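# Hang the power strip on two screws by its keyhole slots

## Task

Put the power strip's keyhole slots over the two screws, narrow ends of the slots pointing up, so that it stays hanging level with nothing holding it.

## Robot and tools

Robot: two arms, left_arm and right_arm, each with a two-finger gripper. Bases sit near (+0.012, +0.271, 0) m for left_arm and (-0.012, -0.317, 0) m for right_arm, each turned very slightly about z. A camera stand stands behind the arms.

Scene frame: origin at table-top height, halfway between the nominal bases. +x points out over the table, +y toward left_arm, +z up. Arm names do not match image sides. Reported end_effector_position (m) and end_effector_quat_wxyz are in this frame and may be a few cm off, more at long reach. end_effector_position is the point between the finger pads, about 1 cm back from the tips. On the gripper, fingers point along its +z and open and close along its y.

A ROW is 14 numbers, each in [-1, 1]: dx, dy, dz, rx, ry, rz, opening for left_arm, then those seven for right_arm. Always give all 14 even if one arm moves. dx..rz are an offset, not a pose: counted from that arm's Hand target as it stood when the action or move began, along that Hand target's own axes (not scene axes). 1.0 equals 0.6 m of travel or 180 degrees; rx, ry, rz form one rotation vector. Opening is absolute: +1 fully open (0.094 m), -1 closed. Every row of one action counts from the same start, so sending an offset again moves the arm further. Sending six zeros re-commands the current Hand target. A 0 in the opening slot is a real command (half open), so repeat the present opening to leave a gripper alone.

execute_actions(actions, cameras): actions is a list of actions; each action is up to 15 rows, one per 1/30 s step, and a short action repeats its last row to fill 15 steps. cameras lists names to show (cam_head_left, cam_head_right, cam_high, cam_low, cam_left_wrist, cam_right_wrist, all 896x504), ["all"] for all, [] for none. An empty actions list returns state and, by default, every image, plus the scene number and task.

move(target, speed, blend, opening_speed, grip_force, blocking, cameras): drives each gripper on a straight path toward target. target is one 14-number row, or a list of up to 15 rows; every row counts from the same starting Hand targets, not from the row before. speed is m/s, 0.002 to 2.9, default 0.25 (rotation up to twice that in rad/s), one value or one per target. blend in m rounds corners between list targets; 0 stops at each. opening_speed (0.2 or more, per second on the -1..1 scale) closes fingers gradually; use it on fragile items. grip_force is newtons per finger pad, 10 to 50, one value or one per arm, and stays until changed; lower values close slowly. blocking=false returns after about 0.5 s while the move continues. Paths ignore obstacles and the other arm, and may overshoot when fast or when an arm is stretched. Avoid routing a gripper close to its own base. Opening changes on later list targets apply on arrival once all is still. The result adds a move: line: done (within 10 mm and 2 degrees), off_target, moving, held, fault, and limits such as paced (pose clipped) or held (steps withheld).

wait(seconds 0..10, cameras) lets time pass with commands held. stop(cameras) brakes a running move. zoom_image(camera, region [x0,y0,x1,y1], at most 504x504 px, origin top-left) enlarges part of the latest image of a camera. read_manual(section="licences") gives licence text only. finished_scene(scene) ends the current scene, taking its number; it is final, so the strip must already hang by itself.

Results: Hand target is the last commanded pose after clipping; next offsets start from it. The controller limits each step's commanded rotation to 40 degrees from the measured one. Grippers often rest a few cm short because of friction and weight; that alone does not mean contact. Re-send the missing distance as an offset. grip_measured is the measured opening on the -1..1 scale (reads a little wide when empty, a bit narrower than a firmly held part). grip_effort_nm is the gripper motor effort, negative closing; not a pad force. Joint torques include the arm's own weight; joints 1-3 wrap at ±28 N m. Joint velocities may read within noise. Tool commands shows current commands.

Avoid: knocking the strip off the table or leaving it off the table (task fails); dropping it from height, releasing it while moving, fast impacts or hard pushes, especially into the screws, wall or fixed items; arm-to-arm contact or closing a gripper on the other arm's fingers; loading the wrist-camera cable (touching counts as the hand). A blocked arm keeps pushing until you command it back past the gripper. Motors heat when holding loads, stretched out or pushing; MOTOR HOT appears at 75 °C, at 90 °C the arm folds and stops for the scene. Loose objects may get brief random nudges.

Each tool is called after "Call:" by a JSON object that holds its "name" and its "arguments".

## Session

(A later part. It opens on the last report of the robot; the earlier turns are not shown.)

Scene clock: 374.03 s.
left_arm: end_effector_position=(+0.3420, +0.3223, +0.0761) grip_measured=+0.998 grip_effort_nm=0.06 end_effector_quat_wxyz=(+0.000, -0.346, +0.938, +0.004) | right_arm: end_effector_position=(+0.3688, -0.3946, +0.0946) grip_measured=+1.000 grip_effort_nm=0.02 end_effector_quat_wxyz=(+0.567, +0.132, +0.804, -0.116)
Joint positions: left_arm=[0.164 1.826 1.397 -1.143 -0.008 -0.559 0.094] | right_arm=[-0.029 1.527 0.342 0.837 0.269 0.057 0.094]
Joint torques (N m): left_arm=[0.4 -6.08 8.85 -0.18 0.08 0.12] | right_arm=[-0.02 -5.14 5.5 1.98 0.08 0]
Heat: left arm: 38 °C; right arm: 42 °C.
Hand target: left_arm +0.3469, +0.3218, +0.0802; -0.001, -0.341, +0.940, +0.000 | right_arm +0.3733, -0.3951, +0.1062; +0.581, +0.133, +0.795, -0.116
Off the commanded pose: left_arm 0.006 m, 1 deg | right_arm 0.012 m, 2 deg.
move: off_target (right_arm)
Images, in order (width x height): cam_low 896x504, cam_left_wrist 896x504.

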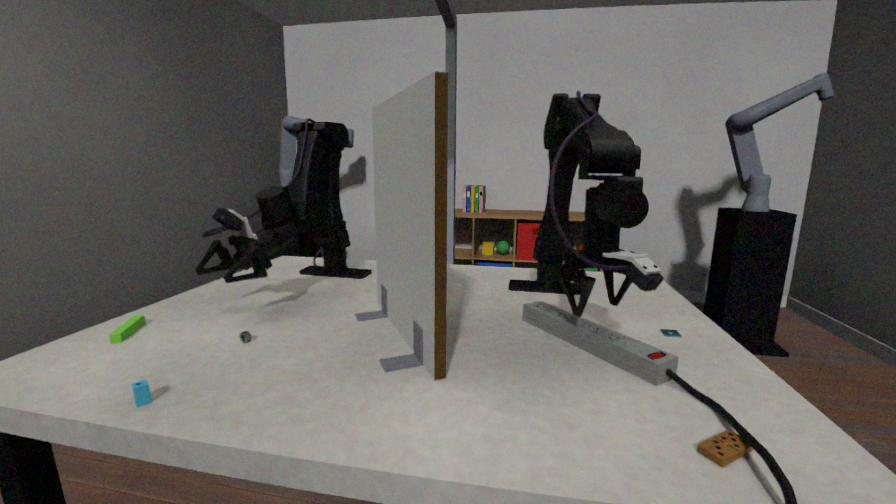

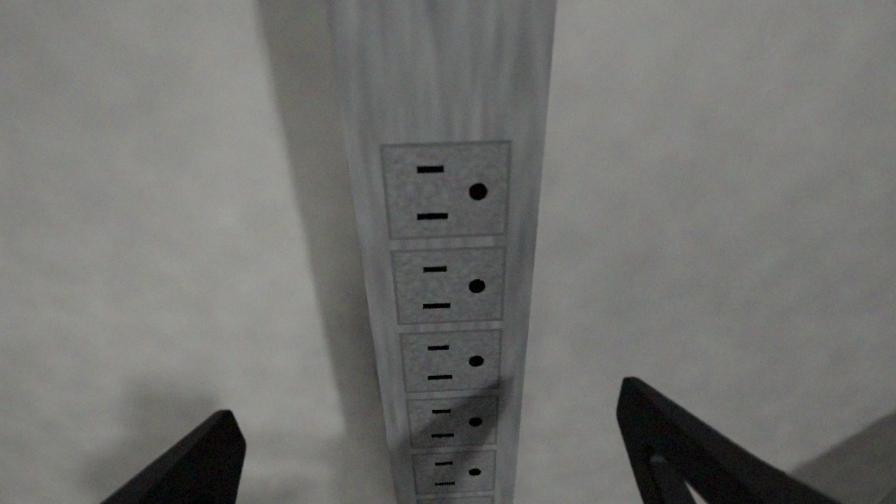

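Call:
{"name": "move", "arguments": {"target": [[-0.0083,-0.010,0.07,0,0,0,1,0,0,0,0,0,0,1],[-0.0083,-0.010,0.112,0,0,0,1,0,0,0,0,0,0,1]], "speed": 0.1, "cameras": ["cam_low","cam_left_wrist"]}}

Scene clock: 389.77 s.
left_arm: end_effector_position=(+0.3514, +0.3236, +0.0180) grip_measured=+0.998 grip_effort_nm=0.06 end_effector_quat_wxyz=(-0.002, -0.345, +0.938, +0.004) | right_arm: end_effector_position=(+0.3688, -0.3946, +0.0946) grip_measured=+1.000 grip_effort_nm=0.02 end_effector_quat_wxyz=(+0.567, +0.132, +0.804, -0.116)
Joint positions: left_arm=[0.164 1.929 1.293 -0.941 -0.007 -0.559 0.094] | right_arm=[-0.029 1.527 0.342 0.837 0.269 0.057 0.094]
Joint torques (N m): left_arm=[-0.2 -6.84 5.22 0.25 0.09 0.03] | right_arm=[-0.08 -5.04 5.37 1.96 0.11 0.02]
Heat: left arm: 38 °C; right arm: 42 °C.
Hand target: left_arm +0.3545, +0.3203, +0.0130; -0.001, -0.341, +0.940, +0.000 | right_arm +0.3733, -0.3951, +0.1062; +0.581, +0.133, +0.795, -0.116
Off the commanded pose: left_arm 0.007 m, 1 deg | right_arm 0.012 m, 2 deg.
move: off_target (right_arm)
Images, in order (width x height): cam_low 896x504, cam_left_wrist 896x504.

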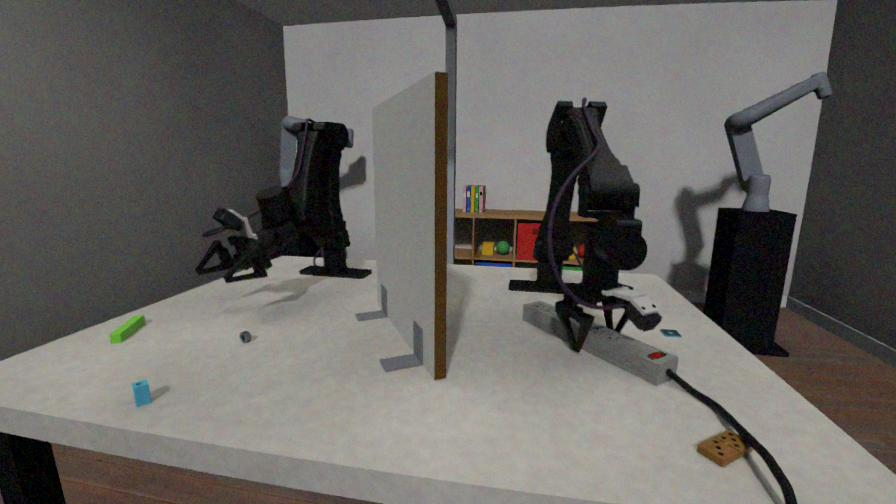

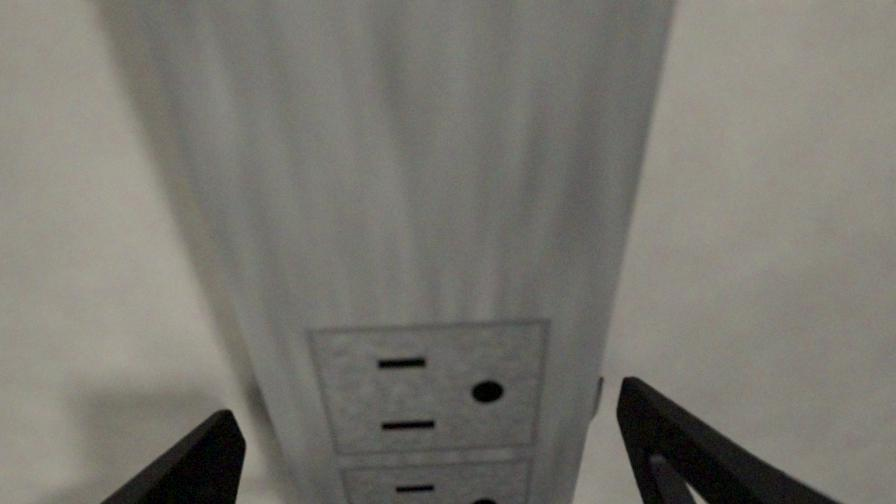

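Call:
{"name": "move", "arguments": {"target": [[0,0,0.008,0,0,0,1,0,0,0,0,0,0,1],[0,0,0.008,0,0,0,-0.4,0,0,0,0,0,0,1]], "speed": 0.05, "opening_speed": 0.6, "cameras": ["cam_left_wrist"]}}

Scene clock: 397.27 s.
left_arm: end_effector_position=(+0.3540, +0.3238, +0.0166) grip_measured=+0.027 grip_effort_nm=-1.05 end_effector_quat_wxyz=(+0.004, -0.346, +0.938, +0.002) | right_arm: end_effector_position=(+0.3688, -0.3946, +0.0946) grip_measured=+1.000 grip_effort_nm=0.02 end_effector_quat_wxyz=(+0.567, +0.132, +0.804, -0.116)
Joint positions: left_arm=[0.164 1.929 1.287 -0.922 -0.006 -0.559 0.048] | right_arm=[-0.029 1.527 0.342 0.837 0.269 0.057 0.094]
Joint torques (N m): left_arm=[-0.17 -6.39 4.93 0.26 0.09 0.04] | right_arm=[-0.03 -5.03 5.44 1.98 0.08 -0.01]
Heat: left arm: 38 °C; right arm: 42 °C.
Hand target: left_arm +0.3545, +0.3203, +0.0082; -0.001, -0.341, +0.940, +0.000 | right_arm +0.3733, -0.3951, +0.1062; +0.581, +0.133, +0.795, -0.116
Off the commanded pose: left_arm 0.009 m, 1 deg | right_arm 0.012 m, 2 deg.
move: off_target (right_arm)
Images, in order (width x height): cam_left_wrist 896x504.

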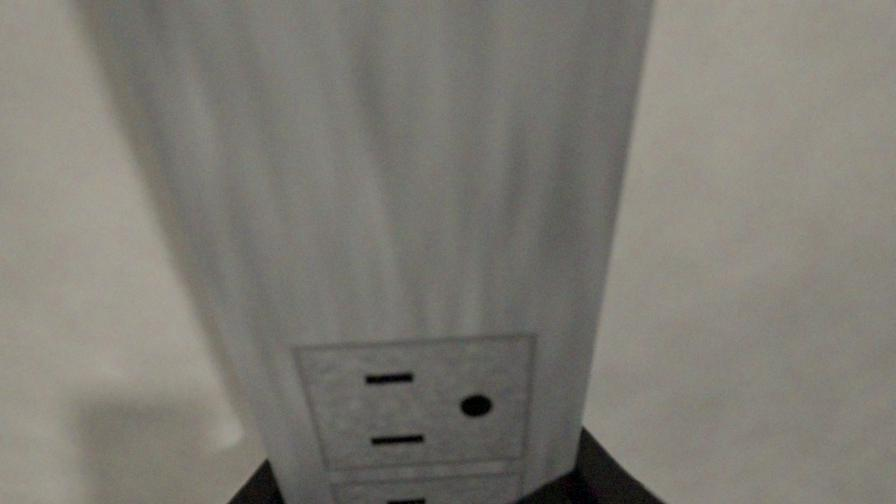

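Call:
{"name": "move", "arguments": {"target": [0,0,-0.1,0,0,0,-0.4,0,0,0,0,0,0,1], "speed": 0.1, "cameras": ["cam_left_wrist"]}}

Call:
{"name": "move", "arguments": {"target": [0,0,0,0,0,0.36,-0.4,0,0,0,0,0,0,1], "speed": 0.15, "cameras": ["cam_high","cam_low","cam_left_wrist"]}}

Scene clock: 405.73 s.
left_arm: end_effector_position=(+0.3495, +0.3198, +0.0436) grip_measured=+0.027 grip_effort_nm=-1.05 end_effector_quat_wxyz=(-0.022, -0.340, +0.940, +0.007) | right_arm: end_effector_position=(+0.3688, -0.3946, +0.0946) grip_measured=+1.000 grip_effort_nm=0.02 end_effector_quat_wxyz=(+0.567, +0.132, +0.804, -0.116)
Joint positions: left_arm=[0.155 1.923 1.391 -1.084 -0.005 -0.558 0.048] | right_arm=[-0.029 1.527 0.342 0.837 0.269 0.057 0.094]
Joint torques (N m): left_arm=[-0.08 -11.14 8.76 -0.46 0.08 0.02] | right_arm=[-0.18 -4.98 5.37 1.97 0.08 0]
Heat: left arm: 37 °C; right arm: 43 °C.
Hand target: left_arm +0.3546, +0.3204, +0.0682; -0.001, -0.341, +0.940, +0.000 | right_arm +0.3733, -0.3951, +0.1062; +0.581, +0.133, +0.795, -0.116
Off the commanded pose: left_arm 0.025 m, 3 deg | right_arm 0.012 m, 2 deg.
move: off_target (left_arm, right_arm)
Images, in order (width x height): cam_left_wrist 896x504.

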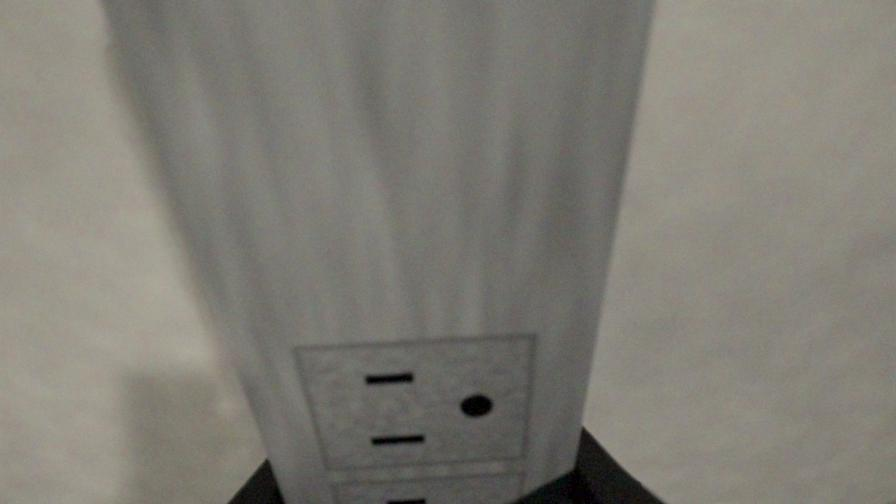

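Scene clock: 410.20 s.
left_arm: end_effector_position=(+0.3477, +0.3227, +0.0436) grip_measured=+0.026 grip_effort_nm=-1.05 end_effector_quat_wxyz=(-0.025, +0.183, +0.983, -0.006) | right_arm: end_effector_position=(+0.3688, -0.3946, +0.0946) grip_measured=+1.000 grip_effort_nm=0.02 end_effector_quat_wxyz=(+0.567, +0.132, +0.804, -0.116)
Joint positions: left_arm=[0.164 1.923 1.391 -1.09 -0.006 0.515 0.048] | right_arm=[-0.029 1.527 0.342 0.837 0.269 0.057 0.094]
Joint torques (N m): left_arm=[-0.2 -11.22 8.69 -0.39 0.02 0.69] | right_arm=[-0.02 -5.07 5.41 1.97 0.09 -0.01]
Heat: left arm: 38 °C; right arm: 43 °C.
Hand target: left_arm +0.3547, +0.3204, +0.0682; -0.001, +0.216, +0.976, -0.001 | right_arm +0.3733, -0.3951, +0.1062; +0.581, +0.133, +0.795, -0.116
Off the commanded pose: left_arm 0.026 m, 5 deg | right_arm 0.012 m, 2 deg.
move: off_target (left_arm, right_arm)
Images, in order (width x height): cam_high 896x504, cam_low 896x504, cam_left_wrist 896x504.

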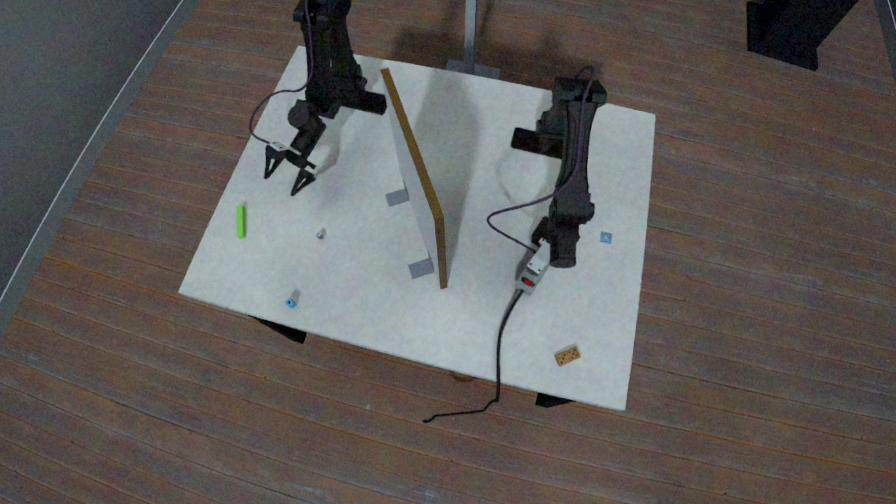

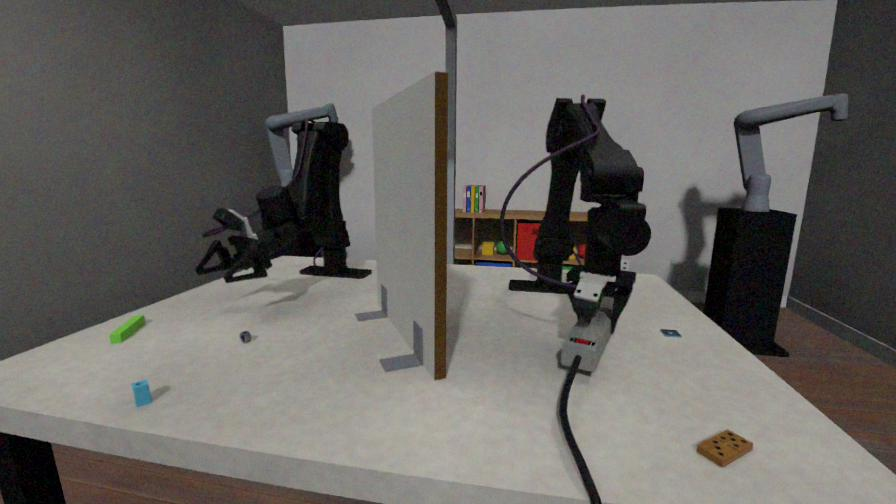

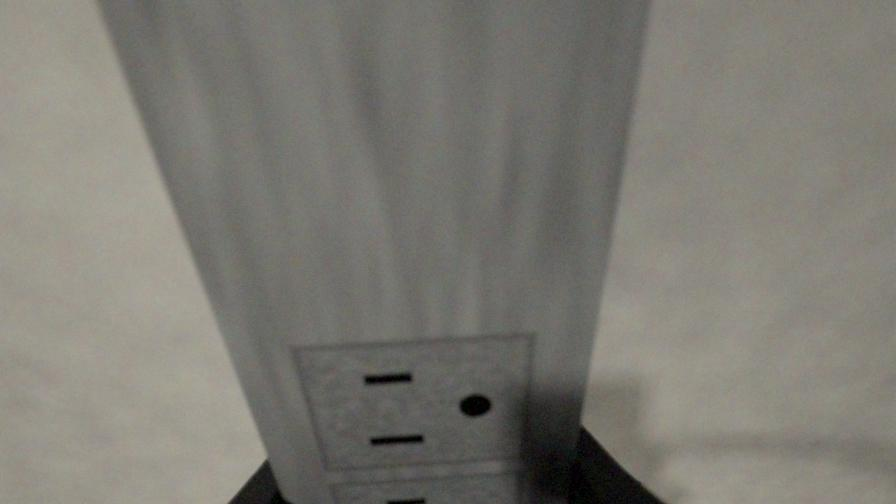

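Call:
{"name": "move", "arguments": {"target": [0,0,0,0,0,0.36,-0.4,0,0,0,0,0,0,1], "speed": 0.15, "cameras": ["cam_head_left","cam_high","cam_low","cam_left_wrist"]}}

Scene clock: 418.20 s.
left_arm: end_effector_position=(+0.3764, +0.3329, +0.0504) grip_measured=+0.025 grip_effort_nm=-1.05 end_effector_quat_wxyz=(+0.016, +0.651, +0.758, +0.033) | right_arm: end_effector_position=(+0.3688, -0.3946, +0.0946) grip_measured=+1.000 grip_effort_nm=0.02 end_effector_quat_wxyz=(+0.567, +0.132, +0.804, -0.116)
Joint positions: left_arm=[0.174 1.914 1.405 -0.991 -0.019 1.577 0.048] | right_arm=[-0.029 1.527 0.342 0.837 0.269 0.057 0.094]
Joint torques (N m): left_arm=[-0.66 -10.93 7.42 -1.1 0.21 1.47] | right_arm=[-0.01 -5.09 5.37 1.97 0.08 0.02]
Heat: left arm: 38 °C; right arm: 43 °C.
Hand target: left_arm +0.3546, +0.3204, +0.0682; +0.000, +0.706, +0.709, -0.001 | right_arm +0.3733, -0.3951, +0.1062; +0.581, +0.133, +0.795, -0.116
Off the commanded pose: left_arm 0.031 m, 9 deg | right_arm 0.012 m, 2 deg.
move: off_target (left_arm, right_arm)
Images, in order (width x height): cam_head_left 896x504, cam_high 896x504, cam_low 896x504, cam_left_wrist 896x504.

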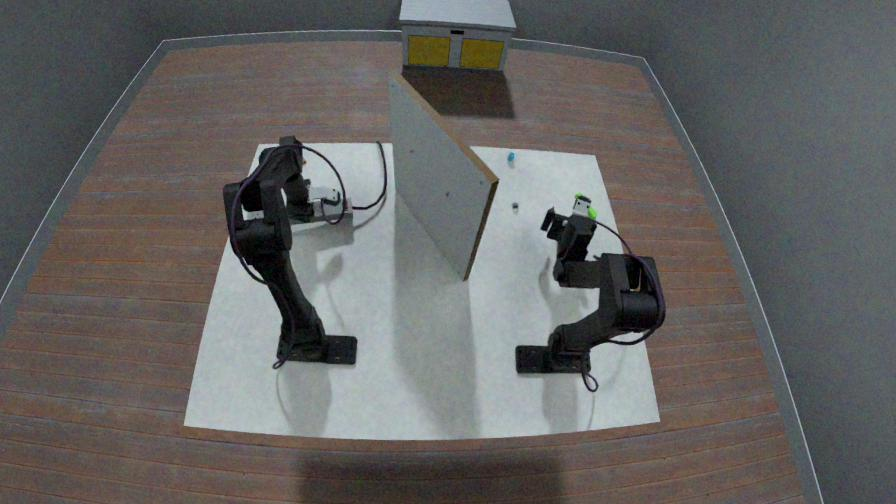

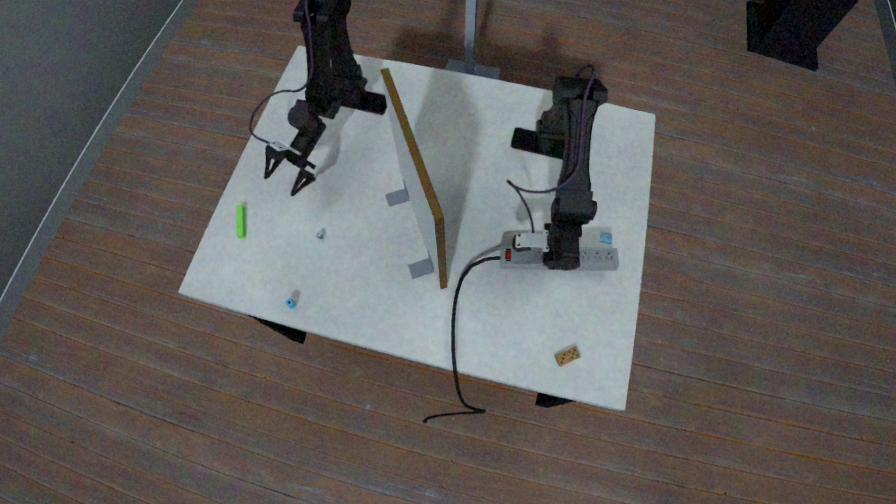

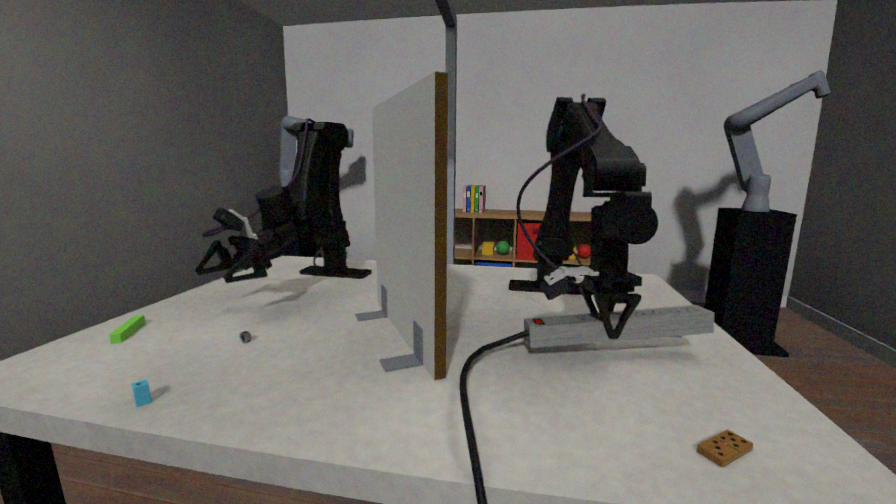

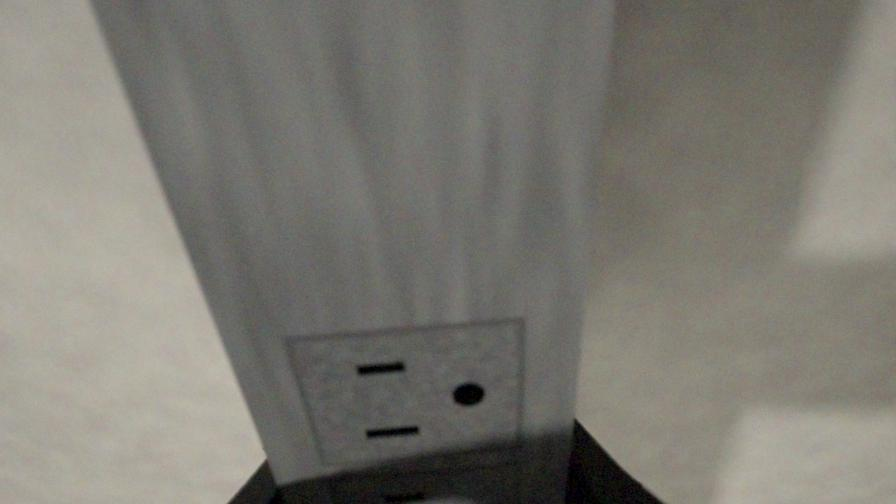

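Call:
{"name": "move", "arguments": {"target": [-0.327,-0.158,-0.436,-0.4531,-0.2505,0.2505,-0.4,0,0,0,0,0,0,1], "speed": 0.15, "cameras": ["all"]}}

Scene clock: 444.00 s.
left_arm: end_effector_position=(+0.2917, +0.1645, +0.2886) grip_measured=+0.025 grip_effort_nm=-1.05 end_effector_quat_wxyz=(+0.600, +0.700, +0.303, +0.242) | right_arm: end_effector_position=(+0.3688, -0.3946, +0.0946) grip_measured=+1.000 grip_effort_nm=0.02 end_effector_quat_wxyz=(+0.567, +0.132, +0.804, -0.116)
Joint positions: left_arm=[0.131 0.797 0.67 -0.131 0.875 1.746 0.048] | right_arm=[-0.029 1.527 0.342 0.837 0.269 0.057 0.094]
Joint torques (N m): left_arm=[-2.8 -3.3 8.09 2.7 2.48 -1.02] | right_arm=[-0.08 -5.12 5.42 1.98 0.09 0.02]
Heat: left arm: 37 °C; right arm: 43 °C.
Hand target: left_arm +0.2611, +0.1241, +0.3302; +0.679, +0.679, +0.198, +0.196 | right_arm +0.3733, -0.3951, +0.1062; +0.581, +0.133, +0.795, -0.116
Off the commanded pose: left_arm 0.066 m, 16 deg | right_arm 0.012 m, 2 deg.
move: off_target (left_arm, right_arm)

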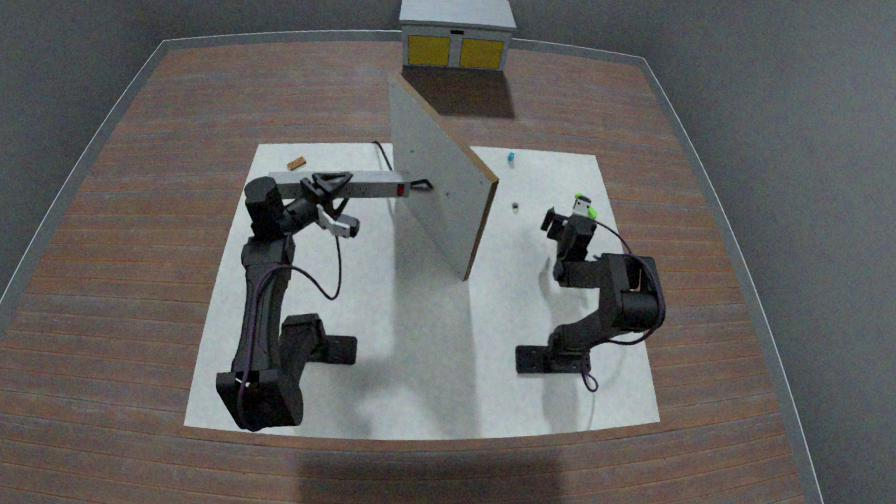

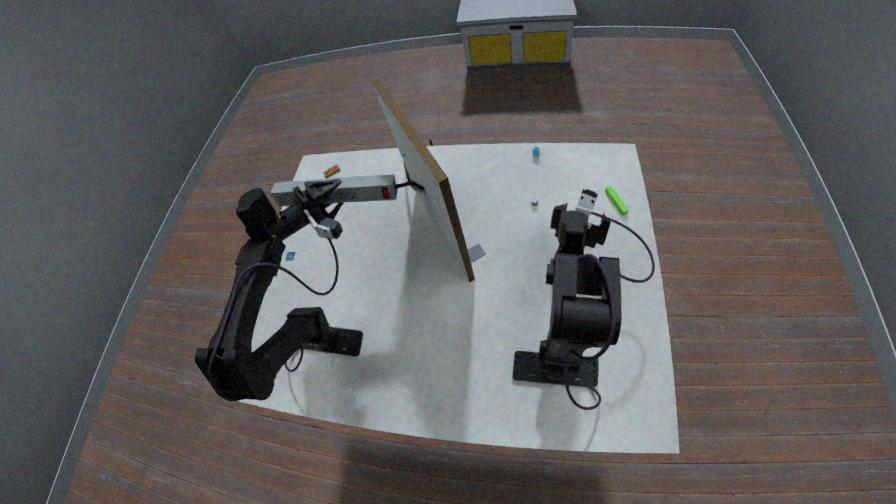

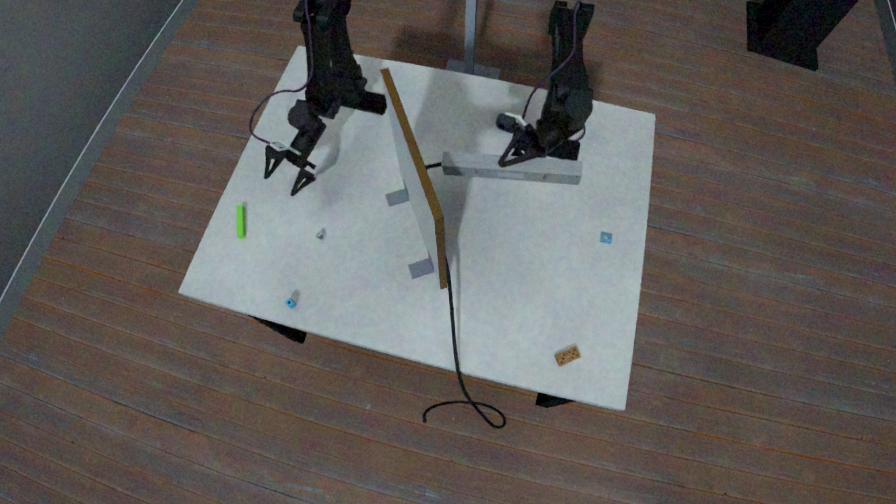

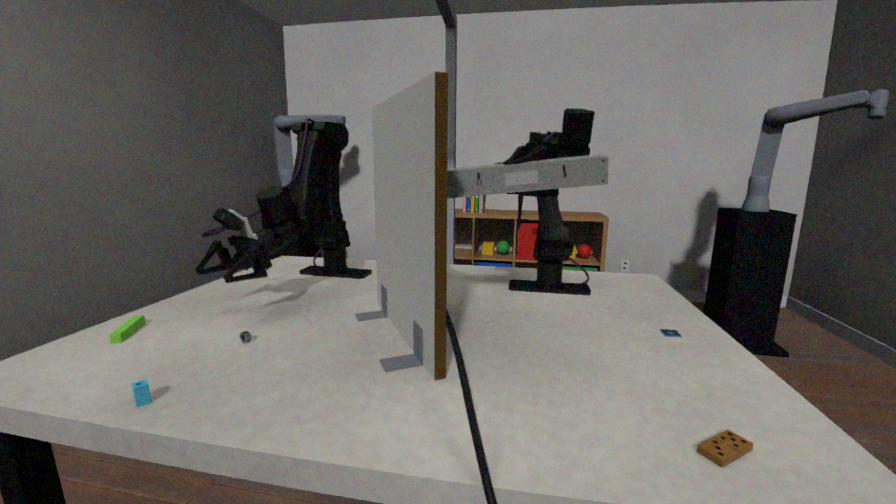

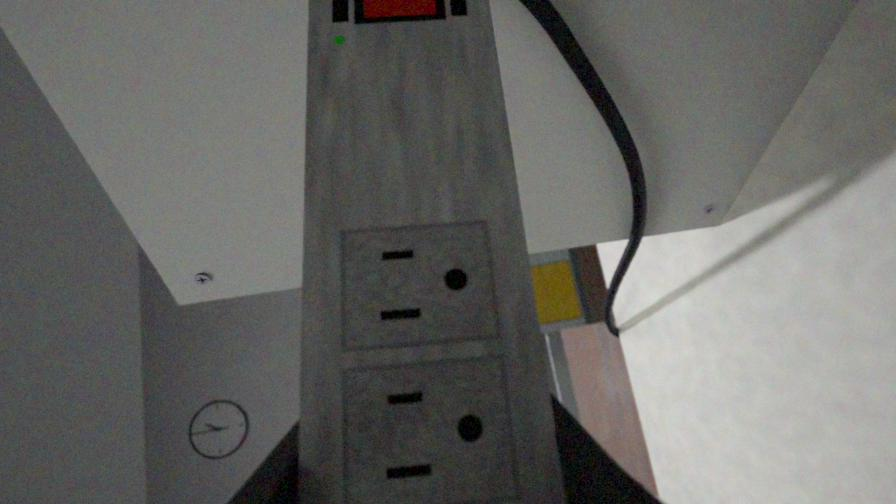

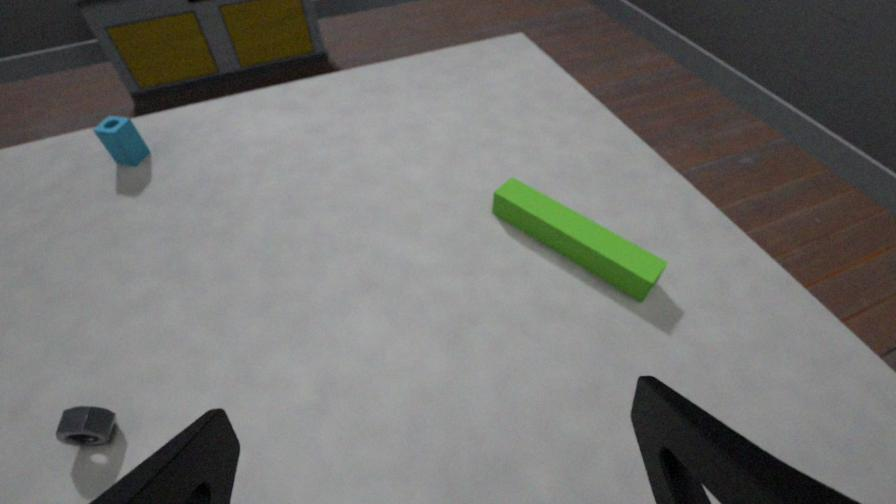

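Call:
{"name": "move", "arguments": {"target": [0.036,-0.25,-0.028,0.4985,0.0428,-0.0414,-0.4,0,0,0,0,0,0,1], "speed": 0.15, "cameras": ["cam_head_left","cam_high","cam_low","cam_left_wrist"]}}

Scene clock: 504.03 s.
left_arm: end_effector_position=(+0.2830, +0.1438, +0.1837) grip_measured=+0.025 grip_effort_nm=-1.05 end_effector_quat_wxyz=(+0.039, +0.929, +0.368, +0.018) | right_arm: end_effector_position=(+0.3688, -0.3946, +0.0946) grip_measured=+1.000 grip_effort_nm=0.02 end_effector_quat_wxyz=(+0.567, +0.132, +0.804, -0.116)
Joint positions: left_arm=[-0.408 1.618 1.581 -1.454 0.028 1.961 0.048] | right_arm=[-0.029 1.527 0.342 0.837 0.269 0.057 0.094]
Joint torques (N m): left_arm=[-0.9 -4.18 7.21 -0.57 -0.29 0.03] | right_arm=[-0.06 -5.2 5.38 1.96 0.1 0.04]
Heat: left arm: 38 °C; right arm: 43 °C.
Hand target: left_arm +0.2701, +0.1496, +0.1801; +0.000, +0.934, +0.359, +0.000 | right_arm +0.3733, -0.3951, +0.1062; +0.581, +0.133, +0.795, -0.116
Off the commanded pose: left_arm 0.015 m, 5 deg | right_arm 0.012 m, 2 deg.
move: off_target (left_arm, right_arm)
Images, in order (width x height): cam_head_left 896x504, cam_high 896x504, cam_low 896x504, cam_left_wrist 896x504.

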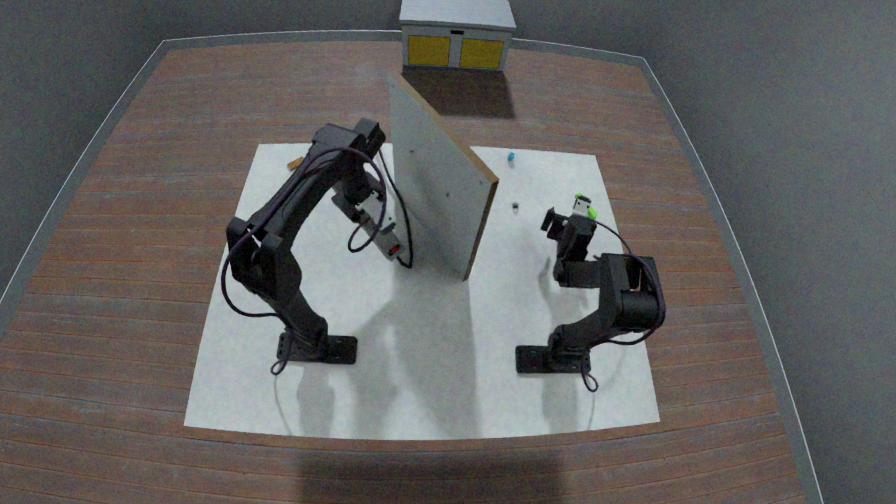

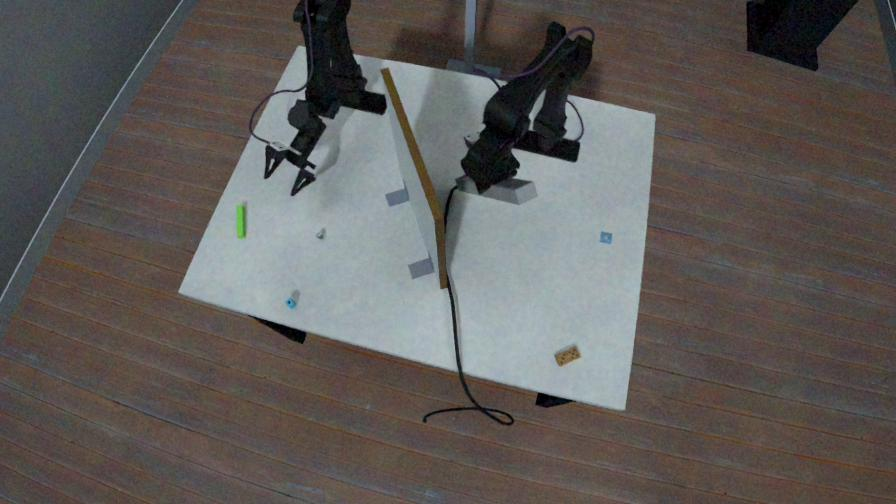

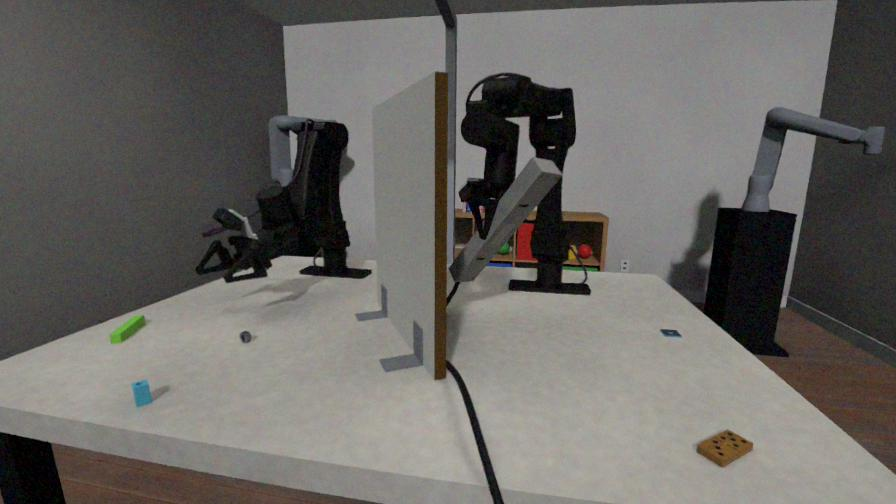

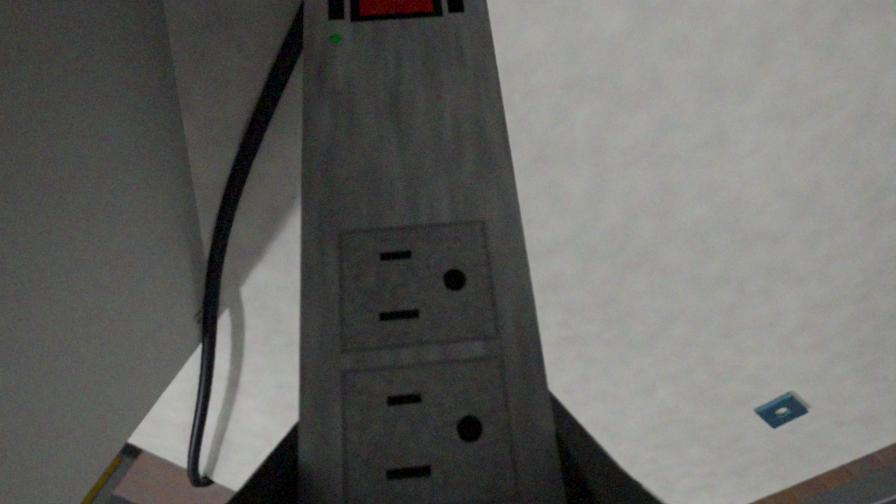

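Call:
{"name": "move", "arguments": {"target": [0,0,0.15,0,0,0,-0.4,0,0,0,0,0,0,1], "speed": 0.06, "cameras": ["cam_low","cam_left_wrist"]}}

Scene clock: 510.03 s.
left_arm: end_effector_position=(+0.2986, +0.1525, +0.1055) grip_measured=+0.025 grip_effort_nm=-1.05 end_effector_quat_wxyz=(+0.025, +0.921, +0.385, +0.052) | right_arm: end_effector_position=(+0.3688, -0.3946, +0.0946) grip_measured=+1.000 grip_effort_nm=0.02 end_effector_quat_wxyz=(+0.567, +0.132, +0.804, -0.116)
Joint positions: left_arm=[-0.402 1.618 1.267 -1.111 -0.041 1.933 0.048] | right_arm=[-0.029 1.527 0.342 0.837 0.269 0.057 0.094]
Joint torques (N m): left_arm=[-1.1 -4.78 3.9 -0.38 0.45 0.4] | right_arm=[-0.08 -5.15 5.42 1.98 0.1 -0.01]
Heat: left arm: 38 °C; right arm: 43 °C.
Hand target: left_arm +0.2701, +0.1497, +0.0901; +0.000, +0.934, +0.359, +0.000 | right_arm +0.3733, -0.3951, +0.1062; +0.581, +0.133, +0.795, -0.116
Off the commanded pose: left_arm 0.032 m, 7 deg | right_arm 0.012 m, 2 deg.
move: off_target (left_arm, right_arm)
Images, in order (width x height): cam_low 896x504, cam_left_wrist 896x504.

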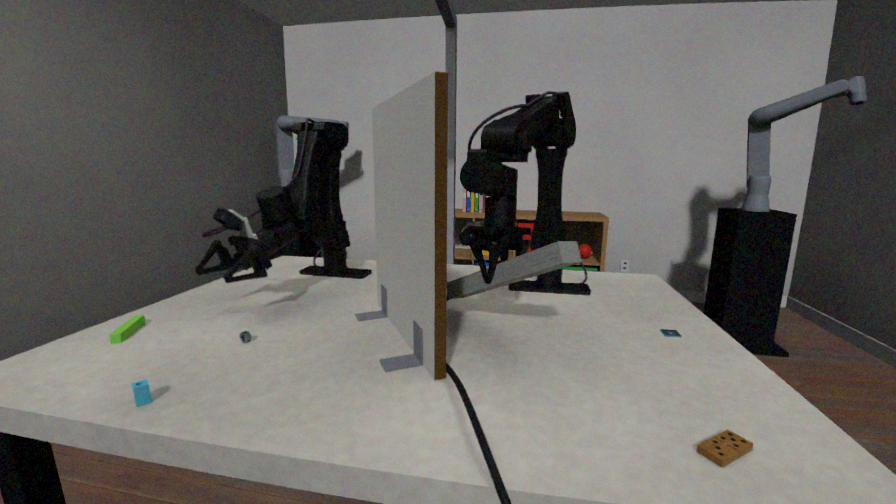

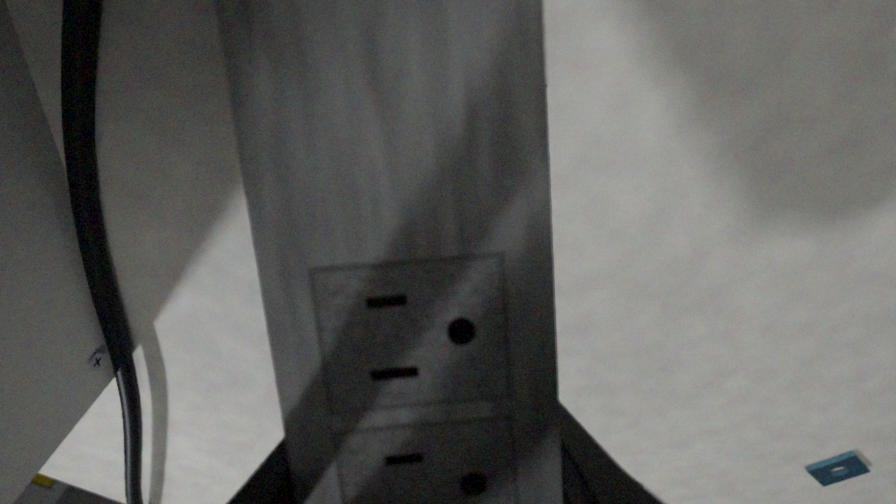

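Call:
{"name": "move", "arguments": {"target": [0,0,0.125,0,0,0,-0.4,0,0,0,0,0,0,1], "speed": 0.05, "cameras": ["cam_high","cam_low","cam_left_wrist"]}}

Scene clock: 515.07 s.
left_arm: end_effector_position=(+0.2942, +0.1577, +0.0247) grip_measured=+0.025 grip_effort_nm=-1.05 end_effector_quat_wxyz=(+0.014, +0.916, +0.400, +0.042) | right_arm: end_effector_position=(+0.3688, -0.3946, +0.0946) grip_measured=+1.000 grip_effort_nm=0.02 end_effector_quat_wxyz=(+0.567, +0.132, +0.804, -0.116)
Joint positions: left_arm=[-0.392 1.707 1.034 -0.82 -0.042 1.91 0.048] | right_arm=[-0.029 1.527 0.342 0.837 0.269 0.057 0.094]
Joint torques (N m): left_arm=[-1.8 -5.05 4.42 -0.29 0.46 0.67] | right_arm=[-0.03 -5.14 5.48 1.97 0.05 0.03]
Heat: left arm: 38 °C; right arm: 43 °C.
Hand target: left_arm +0.2702, +0.1497, +0.0151; +0.000, +0.933, +0.359, +0.000 | right_arm +0.3733, -0.3951, +0.1062; +0.581, +0.133, +0.795, -0.116
Off the commanded pose: left_arm 0.027 m, 7 deg | right_arm 0.012 m, 2 deg.
move: off_target (left_arm, right_arm)
Images, in order (width x height): cam_high 896x504, cam_low 896x504, cam_left_wrist 896x504.

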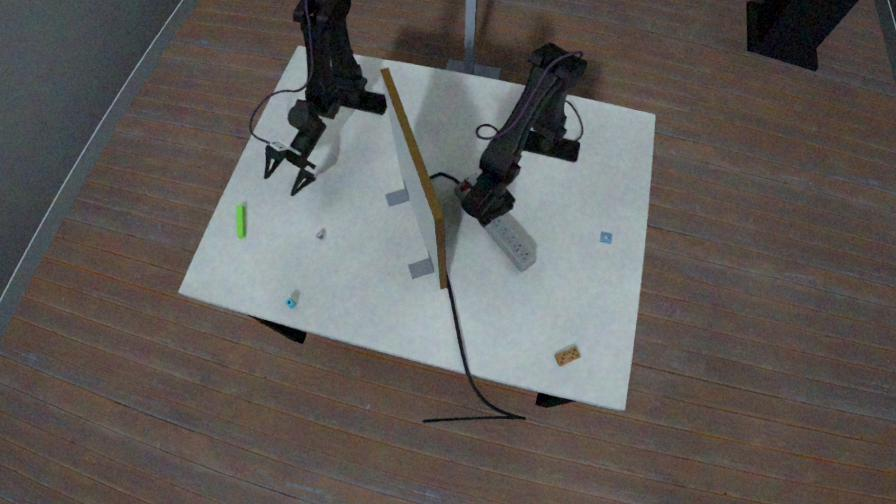

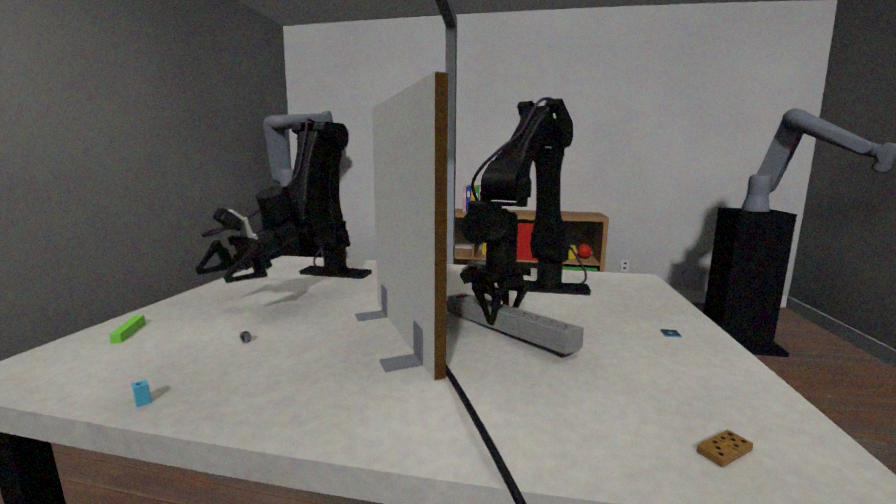

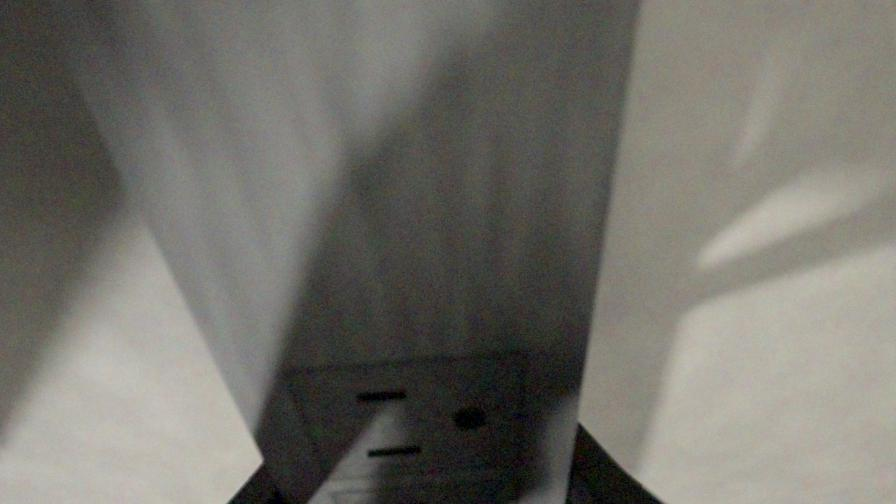

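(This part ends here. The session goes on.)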